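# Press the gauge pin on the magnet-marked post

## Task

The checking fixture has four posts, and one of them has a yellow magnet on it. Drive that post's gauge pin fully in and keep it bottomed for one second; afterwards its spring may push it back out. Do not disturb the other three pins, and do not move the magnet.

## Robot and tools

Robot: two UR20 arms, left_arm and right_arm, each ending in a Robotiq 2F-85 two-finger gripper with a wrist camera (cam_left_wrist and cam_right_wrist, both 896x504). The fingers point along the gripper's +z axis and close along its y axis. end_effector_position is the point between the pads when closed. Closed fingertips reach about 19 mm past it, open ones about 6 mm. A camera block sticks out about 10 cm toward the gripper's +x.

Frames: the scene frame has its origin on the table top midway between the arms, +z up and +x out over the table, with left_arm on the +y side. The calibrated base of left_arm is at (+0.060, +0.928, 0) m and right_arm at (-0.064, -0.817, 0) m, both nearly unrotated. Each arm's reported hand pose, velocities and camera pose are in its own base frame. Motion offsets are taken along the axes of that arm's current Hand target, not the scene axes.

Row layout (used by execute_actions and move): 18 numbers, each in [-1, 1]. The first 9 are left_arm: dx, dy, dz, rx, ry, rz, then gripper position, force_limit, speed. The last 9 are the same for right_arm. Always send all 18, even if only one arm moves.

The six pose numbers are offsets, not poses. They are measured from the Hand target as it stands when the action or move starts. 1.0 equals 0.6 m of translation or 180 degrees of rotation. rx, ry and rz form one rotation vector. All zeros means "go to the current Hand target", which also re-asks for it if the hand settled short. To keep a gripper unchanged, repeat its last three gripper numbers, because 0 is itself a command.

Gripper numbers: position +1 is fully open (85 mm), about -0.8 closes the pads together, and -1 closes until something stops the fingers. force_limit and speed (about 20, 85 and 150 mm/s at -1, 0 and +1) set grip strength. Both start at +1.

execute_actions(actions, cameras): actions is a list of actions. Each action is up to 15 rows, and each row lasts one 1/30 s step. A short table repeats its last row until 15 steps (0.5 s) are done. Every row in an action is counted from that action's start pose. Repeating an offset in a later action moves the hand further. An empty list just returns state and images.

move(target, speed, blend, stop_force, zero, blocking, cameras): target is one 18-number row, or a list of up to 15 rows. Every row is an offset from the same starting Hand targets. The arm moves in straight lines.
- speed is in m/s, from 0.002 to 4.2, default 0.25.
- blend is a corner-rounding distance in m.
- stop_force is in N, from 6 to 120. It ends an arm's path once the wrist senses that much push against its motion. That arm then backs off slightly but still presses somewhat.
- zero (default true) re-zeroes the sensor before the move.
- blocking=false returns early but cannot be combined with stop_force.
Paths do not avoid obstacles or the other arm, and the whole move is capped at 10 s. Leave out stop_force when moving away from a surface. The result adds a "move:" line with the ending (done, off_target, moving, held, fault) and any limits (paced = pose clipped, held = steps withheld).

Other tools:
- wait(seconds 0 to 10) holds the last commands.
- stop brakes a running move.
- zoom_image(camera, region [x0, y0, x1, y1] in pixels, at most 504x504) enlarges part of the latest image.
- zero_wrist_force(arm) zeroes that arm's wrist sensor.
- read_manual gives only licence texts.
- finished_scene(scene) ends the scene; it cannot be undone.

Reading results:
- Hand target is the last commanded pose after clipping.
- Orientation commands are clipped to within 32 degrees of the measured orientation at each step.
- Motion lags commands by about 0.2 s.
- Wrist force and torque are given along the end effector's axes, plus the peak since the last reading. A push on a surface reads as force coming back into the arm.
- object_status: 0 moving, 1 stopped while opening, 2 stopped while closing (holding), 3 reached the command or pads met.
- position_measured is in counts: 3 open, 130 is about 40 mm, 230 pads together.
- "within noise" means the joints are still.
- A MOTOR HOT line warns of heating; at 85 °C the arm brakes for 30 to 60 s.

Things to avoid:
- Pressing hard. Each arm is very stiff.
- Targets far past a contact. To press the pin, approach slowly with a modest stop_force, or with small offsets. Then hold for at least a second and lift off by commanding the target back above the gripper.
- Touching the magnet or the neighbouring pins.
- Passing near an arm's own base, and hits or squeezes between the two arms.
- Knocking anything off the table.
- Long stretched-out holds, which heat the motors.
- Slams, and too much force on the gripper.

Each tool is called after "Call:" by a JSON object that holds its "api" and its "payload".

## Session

Call:
{"api": "execute_actions", "payload": {"actions": []}}

Scene clock: 0.00 s.
left_arm: end_effector_position=(+0.3071, -0.4220, +0.1602) position_measured=3 object_status=3 end_effector_quat_wxyz=(+0.066, +0.956, -0.074, +0.275) | right_arm: end_effector_position=(+0.4900, -0.3027, +0.2369) position_measured=3 object_status=3 end_effector_quat_wxyz=(+0.548, -0.467, -0.511, -0.471)
Joint positions: left_arm=[-1.763 -1.739 2.857 -2.766 -1.003 1.555] | right_arm=[2.511 -2.074 -2.06 -2.212 2.389 -0.015]
Joint velocities: within noise
Joint torques (N m): no reading
Motor temperatures (°C): left_arm=[24 35 26 38 34 33] | right_arm=[28 35 35 36 33 38]
Wrist force (N): no reading
Wrist torque (N m): no reading
Wrist force, peak (N): no reading
Hand target: left_arm +0.3071, -0.4220, +0.1602; +0.066, +0.956, -0.074, +0.275 | right_arm +0.4900, -0.3027, +0.2369; +0.548, -0.467, -0.511, -0.471
Tool commands: left_gripper/position=+1.0 left_gripper/force_limit=+1.0 left_gripper/speed=+1.0 right_gripper/position=+1.0 right_gripper/force_limit=+1.0 right_gripper/speed=+1.0
camera_calibration:
cam_left_wrist: T_world_to_cam=[[-0.285835, -0.958093, 0.0188626, -0.30276], [-0.929607, 0.27245, -0.248197, 0.463413], [0.232657, -0.0884782, -0.968526, 0.172428], [0, 0, 0, 1]] pos_world=[0.304136, -0.401073, 0.28773]
cam_right_wrist: T_world_to_cam=[[0.978979, 0.0562001, -0.196068, -0.399553], [-0.174505, -0.266853, -0.947807, 0.238768], [-0.105588, 0.962097, -0.251436, 0.530477], [0, 0, 0, 1]] pos_world=[0.488832, -0.424199, 0.281347]

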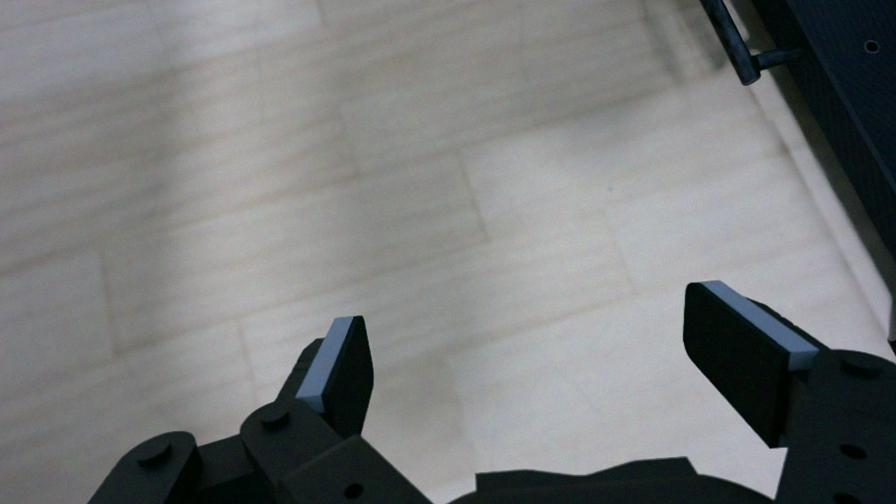

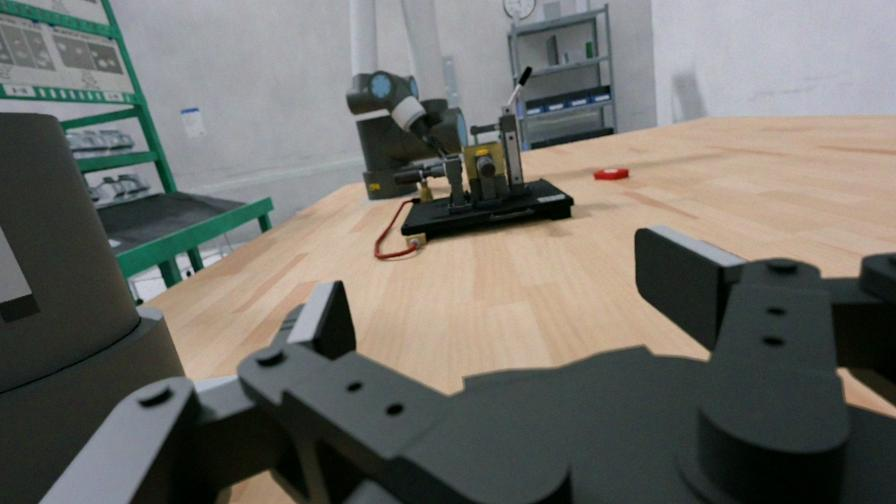

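Call:
{"api": "zoom_image", "payload": {"camera": "cam_right_wrist", "region": [340, 50, 600, 250]}}

Scaled by 1.938 from the camera's 896x504 image, which has a finer 1280x720 frame.

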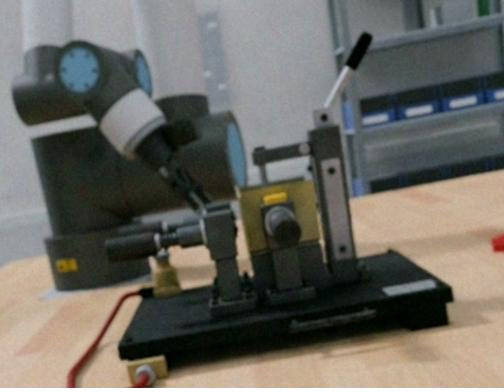

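Call:
{"api": "move", "payload": {"target": [0,0,0,0,0,0,1,1,1,0.289,0.462,0.717,-0.0618,-0.511,0.0444,-0.8,-1,0], "speed": 0.5, "cameras": ["cam_right_wrist"]}}

Scene clock: 3.67 s.
left_arm: end_effector_position=(+0.3071, -0.4220, +0.1602) position_measured=3 object_status=3 end_effector_quat_wxyz=(+0.066, +0.956, -0.074, +0.275) | right_arm: end_effector_position=(+0.7193, +0.1509, +0.4200) position_measured=229 object_status=3 end_effector_quat_wxyz=(+0.001, +0.738, +0.675, +0.000)
Joint positions: left_arm=[-1.763 -1.739 2.857 -2.766 -1.003 1.555] | right_arm=[3.626 -1.456 -2.165 -1.093 1.569 2.145]
Joint velocities: within noise
Joint torques (N m): left_arm=[5.21 -15.63 -56.06 -9.42 3.42 -1.14] | right_arm=[25.79 43.73 112.53 5.74 -2.94 4.42]
Motor temperatures (°C): left_arm=[24 35 26 38 34 33] | right_arm=[28 35 35 36 33 38]
Wrist force (N): left_arm=[0.0 0.0 -0.1] | right_arm=[-0.9 3.7 2.1]
Wrist torque (N m): left_arm=[0.00 0.01 0.00] | right_arm=[1.63 0.07 -0.41]
Wrist force, peak (N): left_arm=[-0.1 -0.5 -0.3] | right_arm=[4.6 3.9 0.9]
Hand target: left_arm +0.3071, -0.4220, +0.1602; +0.066, +0.956, -0.074, +0.275 | right_arm +0.7193, +0.1510, +0.4200; +0.001, +0.738, +0.675, -0.001
Off the commanded pose: left_arm 0.000 m, 0 deg | right_arm 0.000 m, 0 deg.
move: done
camera_calibration:
cam_right_wrist: T_world_to_cam=[[0.965343, -0.251164, 0.0709158, -0.669627], [-0.260907, -0.922157, 0.285575, 0.216389], [-0.00633075, -0.29418, -0.955729, 0.578378], [0, 0, 0, 1]] pos_world=[0.706539, 0.201506, 0.538464]
Images, in order (width x height): cam_right_wrist 896x504.

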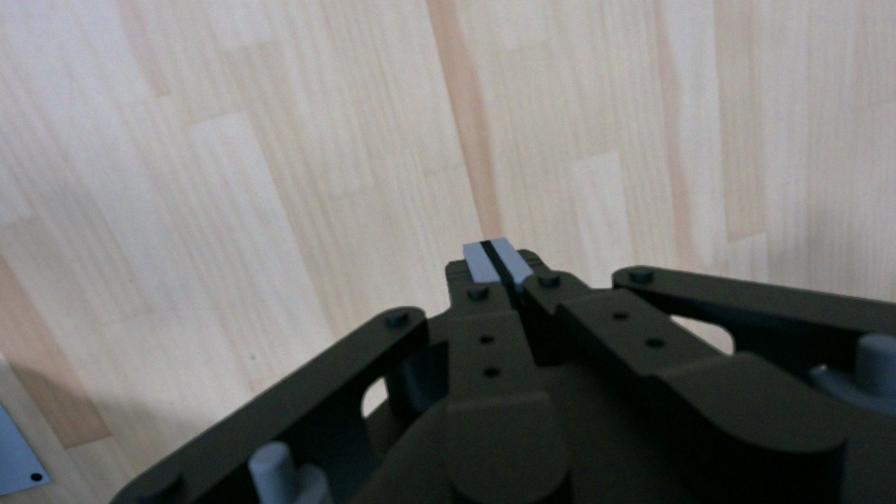

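Call:
{"api": "move", "payload": {"target": [0,0,0,0,0,0,1,1,1,0.79,-0.457,0.30,0,0,0,-0.8,-1,0], "speed": 0.4, "cameras": ["cam_right_wrist"]}}

Scene clock: 6.17 s.
left_arm: end_effector_position=(+0.3071, -0.4220, +0.1602) position_measured=3 object_status=3 end_effector_quat_wxyz=(+0.066, +0.956, -0.074, +0.275) | right_arm: end_effector_position=(+0.4889, +0.6472, +0.2393) position_measured=229 object_status=3 end_effector_quat_wxyz=(+0.001, +0.738, +0.675, -0.001)
Joint positions: left_arm=[-1.763 -1.739 2.857 -2.766 -1.003 1.555] | right_arm=[4.316 -1.7 -2.226 -0.788 1.57 2.835]
Joint velocities: within noise
Joint torques (N m): left_arm=[3.54 -12.75 -60.76 -8.55 3.85 -0.24] | right_arm=[21.41 71.69 91.93 15.06 -4.03 5.75]
Motor temperatures (°C): left_arm=[24 35 26 38 34 33] | right_arm=[28 35 35 36 33 38]
Wrist force (N): left_arm=[-0.3 -0.2 0.1] | right_arm=[-0.2 2.2 1.9]
Wrist torque (N m): left_arm=[-0.03 0.05 0.00] | right_arm=[1.51 0.06 -0.50]
Wrist force, peak (N): left_arm=[0.4 0.1 -0.4] | right_arm=[-3.8 5.6 0.6]
Hand target: left_arm +0.3071, -0.4220, +0.1602; +0.066, +0.956, -0.074, +0.275 | right_arm +0.4888, +0.6474, +0.2392; +0.001, +0.738, +0.675, -0.001
Off the commanded pose: left_arm 0.000 m, 0 deg | right_arm 0.000 m, 0 deg.
move: done
camera_calibration:
cam_right_wrist: T_world_to_cam=[[0.965341, -0.251162, 0.0709504, -0.309751], [-0.260914, -0.92212, 0.285691, 0.66551], [-0.00632976, -0.294301, -0.955692, 0.550196], [0, 0, 0, 1]] pos_world=[0.476139, 0.697806, 0.357665]
Images, in order (width x height): cam_right_wrist 896x504.

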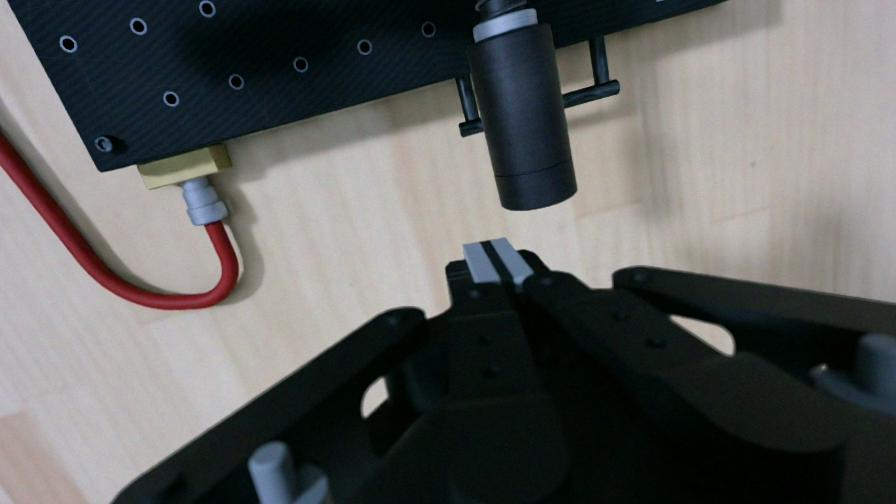

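Call:
{"api": "move", "payload": {"target": [[0,0,0,0,0,0,1,1,1,-0.066,0.056,0,0,0,-0.0222,-0.8,-1,0],[0,0,0,0,0,0,1,1,1,-0.066,0.056,0.112,0,0,-0.0222,-0.8,-1,0]], "speed": 0.2, "blend": 0.008, "cameras": ["cam_right_wrist"]}}

Call:
{"api": "zero_wrist_force", "payload": {"arm": "right_arm"}}

Scene clock: 8.10 s.
left_arm: end_effector_position=(+0.3071, -0.4220, +0.1602) position_measured=3 object_status=3 end_effector_quat_wxyz=(+0.066, +0.956, -0.074, +0.275) | right_arm: end_effector_position=(+0.5187, +0.6048, +0.1722) position_measured=229 object_status=3 end_effector_quat_wxyz=(+0.001, +0.714, +0.700, -0.001)
Joint positions: left_arm=[-1.763 -1.739 2.857 -2.766 -1.003 1.555] | right_arm=[4.259 -1.761 -2.287 -0.666 1.57 2.708]
Joint velocities: within noise
Joint torques (N m): left_arm=[10.48 -12.39 -59.68 -8.21 4.03 -1.09] | right_arm=[-22.23 77.05 58.7 15.49 4.63 -7.97]
Motor temperatures (°C): left_arm=[24 35 26 38 34 33] | right_arm=[28 35 35 36 33 38]
Wrist force (N): left_arm=[0.1 0.0 -0.4] | right_arm=[-0.3 2.3 1.4]
Wrist torque (N m): left_arm=[0.01 -0.01 0.00] | right_arm=[1.40 -0.01 -0.41]
Wrist force, peak (N): left_arm=[0.0 -0.2 -0.4] | right_arm=[-0.3 2.2 4.3]
Hand target: left_arm +0.3071, -0.4220, +0.1602; +0.066, +0.956, -0.074, +0.275 | right_arm +0.5187, +0.6048, +0.1720; +0.001, +0.714, +0.700, -0.001
Off the commanded pose: left_arm 0.000 m, 0 deg | right_arm 0.000 m, 0 deg.
move: done
camera_calibration:
cam_right_wrist: T_world_to_cam=[[0.980501, -0.183309, 0.0708229, -0.393243], [-0.196013, -0.938028, 0.2858, 0.62928], [0.0140441, -0.294109, -0.955669, 0.463092], [0, 0, 0, 1]] pos_world=[0.502418, 0.654397, 0.290565]
Images, in order (width x height): cam_right_wrist 896x504.

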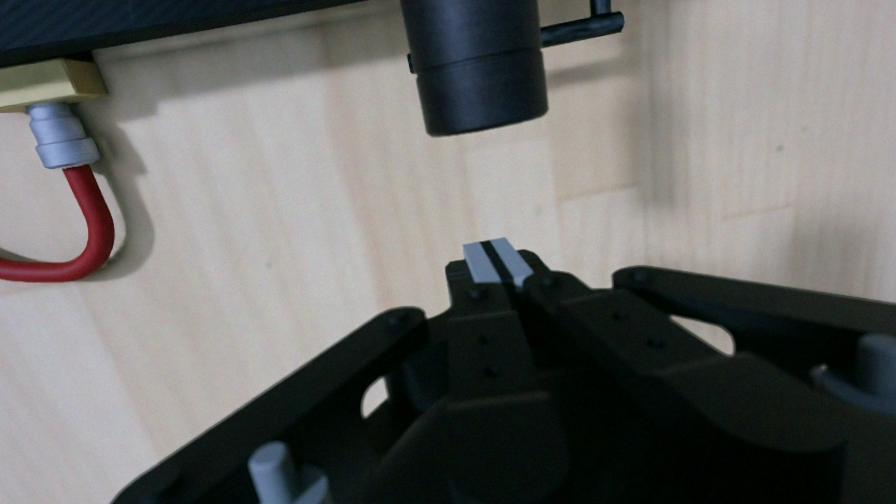

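Wrist force sensor zeroed.

Call:
{"api": "move", "payload": {"target": [0,0,0,0,0,0,1,1,1,0.045,0.0095,0,0,0,-0.018,-0.8,-1,0], "speed": 0.12, "cameras": ["cam_right_wrist"]}}

Call:
{"api": "zero_wrist_force", "payload": {"arm": "right_arm"}}

Scene clock: 9.43 s.
left_arm: end_effector_position=(+0.3071, -0.4220, +0.1602) position_measured=3 object_status=3 end_effector_quat_wxyz=(+0.066, +0.956, -0.074, +0.275) | right_arm: end_effector_position=(+0.5249, +0.6315, +0.1720) position_measured=229 object_status=3 end_effector_quat_wxyz=(+0.001, +0.694, +0.720, -0.001)
Joint positions: left_arm=[-1.763 -1.739 2.857 -2.766 -1.003 1.555] | right_arm=[4.267 -1.785 -2.254 -0.675 1.57 2.66]
Joint velocities: within noise
Joint torques (N m): left_arm=[10.61 -6.92 -62.98 -7.13 4.8 -1.19] | right_arm=[19.63 85.35 89.32 5.82 1.24 -7.24]
Motor temperatures (°C): left_arm=[24 35 26 38 34 33] | right_arm=[28 35 35 36 33 38]
Wrist force (N, zeroed by zero_wrist_force on right_arm): left_arm=[-0.2 0.2 -0.1] | right_arm=[-0.4 0.0 0.5]
Wrist torque (N m, zeroed by zero_wrist_force on right_arm): left_arm=[0.04 0.04 0.00] | right_arm=[0.17 0.11 -0.02]
Wrist force, peak (N, zeroed by zero_wrist_force on right_arm): left_arm=[0.0 -0.4 0.1] | right_arm=[-1.2 0.1 0.2]
Hand target: left_arm +0.3071, -0.4220, +0.1602; +0.066, +0.956, -0.074, +0.275 | right_arm +0.5250, +0.6317, +0.1720; +0.001, +0.694, +0.720, -0.001
Off the commanded pose: left_arm 0.000 m, 0 deg | right_arm 0.000 m, 0 deg.
move: done
camera_calibration:
cam_right_wrist: T_world_to_cam=[[0.989277, -0.127813, 0.0706802, -0.434101], [-0.142846, -0.947585, 0.285792, 0.63384], [0.0304475, -0.292824, -0.955682, 0.461271], [0, 0, 0, 1]] pos_world=[0.505943, 0.680205, 0.290365]
Images, in order (width x height): cam_right_wrist 896x504.

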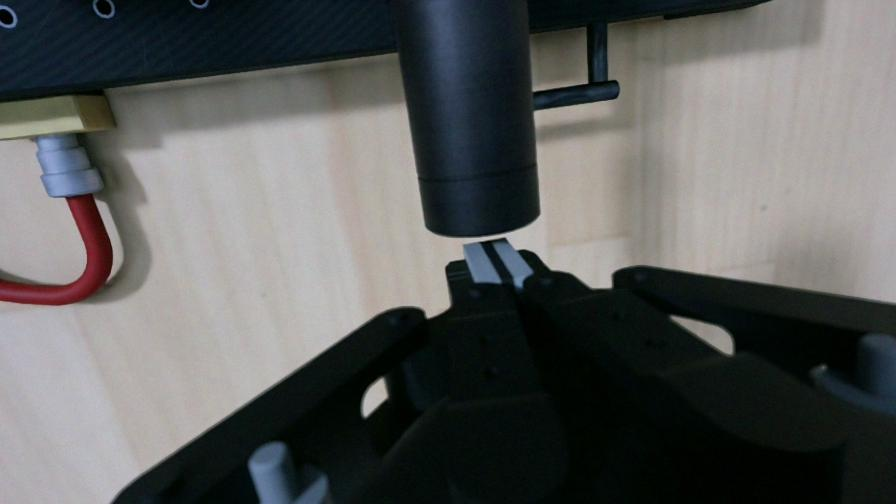

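Wrist force sensor zeroed.

Call:
{"api": "move", "payload": {"target": [0,0,0,0,0,0,1,1,1,0.033,-0.0035,0,0,0,0,-0.8,-1,0], "speed": 0.03, "stop_force": 30, "cameras": []}}

Call:
{"api": "move", "payload": {"target": [0,0,0,0,0,0,1,1,1,0.05,0,0,0,0,0,-0.8,-1,0], "speed": 0.006, "stop_force": 25, "zero": false, "cameras": ["cam_right_wrist"]}}

Call:
{"api": "wait", "payload": {"seconds": 0.8, "cameras": []}}

Scene clock: 11.43 s.
left_arm: end_effector_position=(+0.3071, -0.4220, +0.1602) position_measured=3 object_status=3 end_effector_quat_wxyz=(+0.066, +0.956, -0.074, +0.275) | right_arm: end_effector_position=(+0.5222, +0.6514, +0.1720) position_measured=229 object_status=3 end_effector_quat_wxyz=(+0.001, +0.694, +0.720, -0.001)
Joint positions: left_arm=[-1.763 -1.739 2.857 -2.766 -1.003 1.555] | right_arm=[4.28 -1.798 -2.236 -0.68 1.57 2.673]
Joint velocities: within noise
Joint torques (N m): left_arm=[10.47 -5.9 -63 -6.67 4.25 -1.26] | right_arm=[25.78 88.47 90.35 9.94 6.19 5.72]
Motor temperatures (°C): left_arm=[24 35 26 38 34 33] | right_arm=[28 35 35 36 33 38]
Wrist force (N, zeroed by zero_wrist_force on right_arm): left_arm=[0.1 0.1 -0.4] | right_arm=[-11.0 2.3 1.4]
Wrist torque (N m, zeroed by zero_wrist_force on right_arm): left_arm=[0.02 -0.03 0.00] | right_arm=[0.07 0.11 0.10]
Wrist force, peak (N, zeroed by zero_wrist_force on right_arm): left_arm=[0.5 0.1 -0.3] | right_arm=[-11.3 2.1 1.7]
Hand target: left_arm +0.3071, -0.4220, +0.1602; +0.066, +0.956, -0.074, +0.275 | right_arm +0.5222, +0.6514, +0.1720; +0.001, +0.694, +0.720, -0.001
Off the commanded pose: left_arm 0.000 m, 0 deg | right_arm 0.000 m, 0 deg.
move: done
No camera images: "cameras" was empty.

Scene clock: 13.83 s.
left_arm: end_effector_position=(+0.3071, -0.4220, +0.1602) position_measured=3 object_status=3 end_effector_quat_wxyz=(+0.066, +0.956, -0.074, +0.275) | right_arm: end_effector_position=(+0.5219, +0.6586, +0.1719) position_measured=229 object_status=3 end_effector_quat_wxyz=(+0.001, +0.694, +0.720, -0.001)
Joint positions: left_arm=[-1.763 -1.739 2.857 -2.766 -1.003 1.555] | right_arm=[4.284 -1.803 -2.228 -0.682 1.57 2.677]
Joint velocities: within noise
Joint torques (N m): left_arm=[8.27 -7.15 -65.92 -7.09 4.59 -1.12] | right_arm=[-6.49 138.52 79.19 20.63 6.48 -8.1]
Motor temperatures (°C): left_arm=[24 35 26 38 34 33] | right_arm=[28 35 35 36 33 38]
Wrist force (N, zeroed by zero_wrist_force on right_arm): left_arm=[0.2 -0.1 -0.2] | right_arm=[-21.2 3.4 2.5]
Wrist torque (N m, zeroed by zero_wrist_force on right_arm): left_arm=[-0.02 -0.03 0.00] | right_arm=[0.11 0.19 0.17]
Wrist force, peak (N, zeroed by zero_wrist_force on right_arm): left_arm=[-0.5 -0.1 -0.2] | right_arm=[-36.8 1.7 -7.4]
Hand target: left_arm +0.3071, -0.4220, +0.1602; +0.066, +0.956, -0.074, +0.275 | right_arm +0.5219, +0.6586, +0.1719; +0.001, +0.694, +0.720, -0.001 (not the last commanded pose)
Off the commanded pose: left_arm 0.000 m, 0 deg | right_arm 0.023 m, 0 deg.
move: contact (right_arm)
camera_calibration:
cam_right_wrist: T_world_to_cam=[[0.989304, -0.127585, 0.0707114, -0.427756], [-0.142637, -0.947615, 0.285798, 0.658991], [0.0305435, -0.292827, -0.955677, 0.469254], [0, 0, 0, 1]] pos_world=[0.502844, 0.707305, 0.290365]
Images, in order (width x height): cam_right_wrist 896x504.

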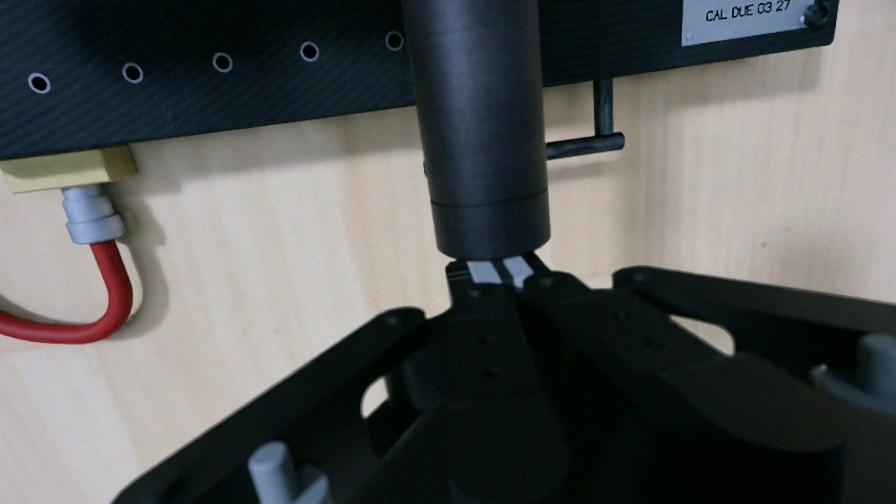

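Scene clock: 14.63 s.
left_arm: end_effector_position=(+0.3071, -0.4220, +0.1602) position_measured=3 object_status=3 end_effector_quat_wxyz=(+0.066, +0.956, -0.074, +0.275) | right_arm: end_effector_position=(+0.5219, +0.6586, +0.1719) position_measured=229 object_status=3 end_effector_quat_wxyz=(+0.001, +0.694, +0.720, -0.001)
Joint positions: left_arm=[-1.763 -1.739 2.857 -2.766 -1.003 1.555] | right_arm=[4.284 -1.803 -2.228 -0.682 1.57 2.677]
Joint velocities: within noise
Joint torques (N m): left_arm=[7.77 -3.45 -65.09 -6.94 4.89 -0.83] | right_arm=[-7.6 134.62 80.48 16.65 6.33 -7.57]
Motor temperatures (°C): left_arm=[24 35 26 38 34 33] | right_arm=[28 35 35 36 33 38]
Wrist force (N, zeroed by zero_wrist_force on right_arm): left_arm=[-0.2 -0.2 -0.1] | right_arm=[-18.7 1.7 5.0]
Wrist torque (N m, zeroed by zero_wrist_force on right_arm): left_arm=[-0.03 0.03 0.00] | right_arm=[0.13 0.13 0.13]
Wrist force, peak (N, zeroed by zero_wrist_force on right_arm): left_arm=[0.2 0.1 -0.4] | right_arm=[-20.6 3.4 2.7]
Hand target: left_arm +0.3071, -0.4220, +0.1602; +0.066, +0.956, -0.074, +0.275 | right_arm +0.5219, +0.6586, +0.1719; +0.001, +0.694, +0.720, -0.001 (not the last commanded pose)
Tool commands: left_gripper/position=+1.0 left_gripper/force_limit=+1.0 left_gripper/speed=+1.0 right_gripper/position=-0.8 right_gripper/force_limit=-1.0 right_gripper/speed=+0.0
Off the commanded pose: left_arm 0.000 m, 0 deg | right_arm 0.023 m, 0 deg.
wait: 0.80 s; at rest by 0.17 s
No camera images: "cameras" was empty.

Call:
{"api": "wait", "payload": {"seconds": 0.4, "cameras": []}}

Call:
{"api": "move", "payload": {"target": [0,0,0,0,0,0,1,1,1,-0.1,0,0,0,0,0,-0.8,-1,0], "speed": 0.1, "cameras": []}}

Call:
{"api": "finished_scene", "payload": {"scene": 3}}

Scene clock: 15.23 s.
left_arm: end_effector_position=(+0.3071, -0.4220, +0.1602) position_measured=3 object_status=3 end_effector_quat_wxyz=(+0.066, +0.956, -0.074, +0.275) | right_arm: end_effector_position=(+0.5219, +0.6586, +0.1719) position_measured=229 object_status=3 end_effector_quat_wxyz=(+0.001, +0.694, +0.720, -0.001)
Joint positions: left_arm=[-1.763 -1.739 2.857 -2.766 -1.003 1.555] | right_arm=[4.284 -1.803 -2.228 -0.682 1.57 2.677]
Joint velocities: within noise
Joint torques (N m): left_arm=[9.38 -3.75 -66.7 -7.16 4.13 -0.65] | right_arm=[-6.76 133.31 84.43 15.4 6.13 -7.77]
Motor temperatures (°C): left_arm=[24 35 26 38 34 33] | right_arm=[28 35 35 36 33 38]
Wrist force (N, zeroed by zero_wrist_force on right_arm): left_arm=[0.1 0.3 -0.1] | right_arm=[-18.6 1.5 4.5]
Wrist torque (N m, zeroed by zero_wrist_force on right_arm): left_arm=[0.05 0.00 0.00] | right_arm=[0.13 0.13 0.13]
Wrist force, peak (N, zeroed by zero_wrist_force on right_arm): left_arm=[0.0 0.3 -0.4] | right_arm=[-18.9 1.8 4.6]
Hand target: left_arm +0.3071, -0.4220, +0.1602; +0.066, +0.956, -0.074, +0.275 | right_arm +0.5219, +0.6586, +0.1719; +0.001, +0.694, +0.720, -0.001 (not the last commanded pose)
Tool commands: left_gripper/position=+1.0 left_gripper/force_limit=+1.0 left_gripper/speed=+1.0 right_gripper/position=-0.8 right_gripper/force_limit=-1.0 right_gripper/speed=+0.0
Off the commanded pose: left_arm 0.000 m, 0 deg | right_arm 0.023 m, 0 deg.
wait: 0.40 s; at rest from the start
No camera images: "cameras" was empty.

Scene clock: 16.30 s.
left_arm: end_effector_position=(+0.3071, -0.4220, +0.1602) position_measured=3 object_status=3 end_effector_quat_wxyz=(+0.066, +0.956, -0.074, +0.275) | right_arm: end_effector_position=(+0.5241, +0.5988, +0.1720) position_measured=229 object_status=3 end_effector_quat_wxyz=(+0.001, +0.694, +0.720, -0.001)
Joint positions: left_arm=[-1.763 -1.739 2.857 -2.766 -1.003 1.555] | right_arm=[4.249 -1.76 -2.289 -0.665 1.57 2.642]
Joint velocities: within noise
Joint torques (N m): left_arm=[8.93 -6.51 -67.7 -7.95 3.87 -1.03] | right_arm=[-15.58 113.46 55.68 15.06 -2.64 -7.64]
Motor temperatures (°C): left_arm=[24 35 26 38 34 33] | right_arm=[28 35 35 36 33 38]
Wrist force (N, zeroed by zero_wrist_force on right_arm): left_arm=[0.0 -0.1 -0.4] | right_arm=[0.5 -0.2 -0.8]
Wrist torque (N m, zeroed by zero_wrist_force on right_arm): left_arm=[-0.02 0.00 0.00] | right_arm=[-0.16 -0.11 -0.05]
Wrist force, peak (N, zeroed by zero_wrist_force on right_arm): left_arm=[0.0 0.1 -0.5] | right_arm=[-18.3 1.6 5.0]
Hand target: left_arm +0.3071, -0.4220, +0.1602; +0.066, +0.956, -0.074, +0.275 | right_arm +0.5241, +0.5987, +0.1720; +0.001, +0.694, +0.720, -0.001
Off the commanded pose: left_arm 0.000 m, 0 deg | right_arm 0.000 m, 0 deg.
move: done
No camera images: "cameras" was empty.

The scene is finished: the task was done.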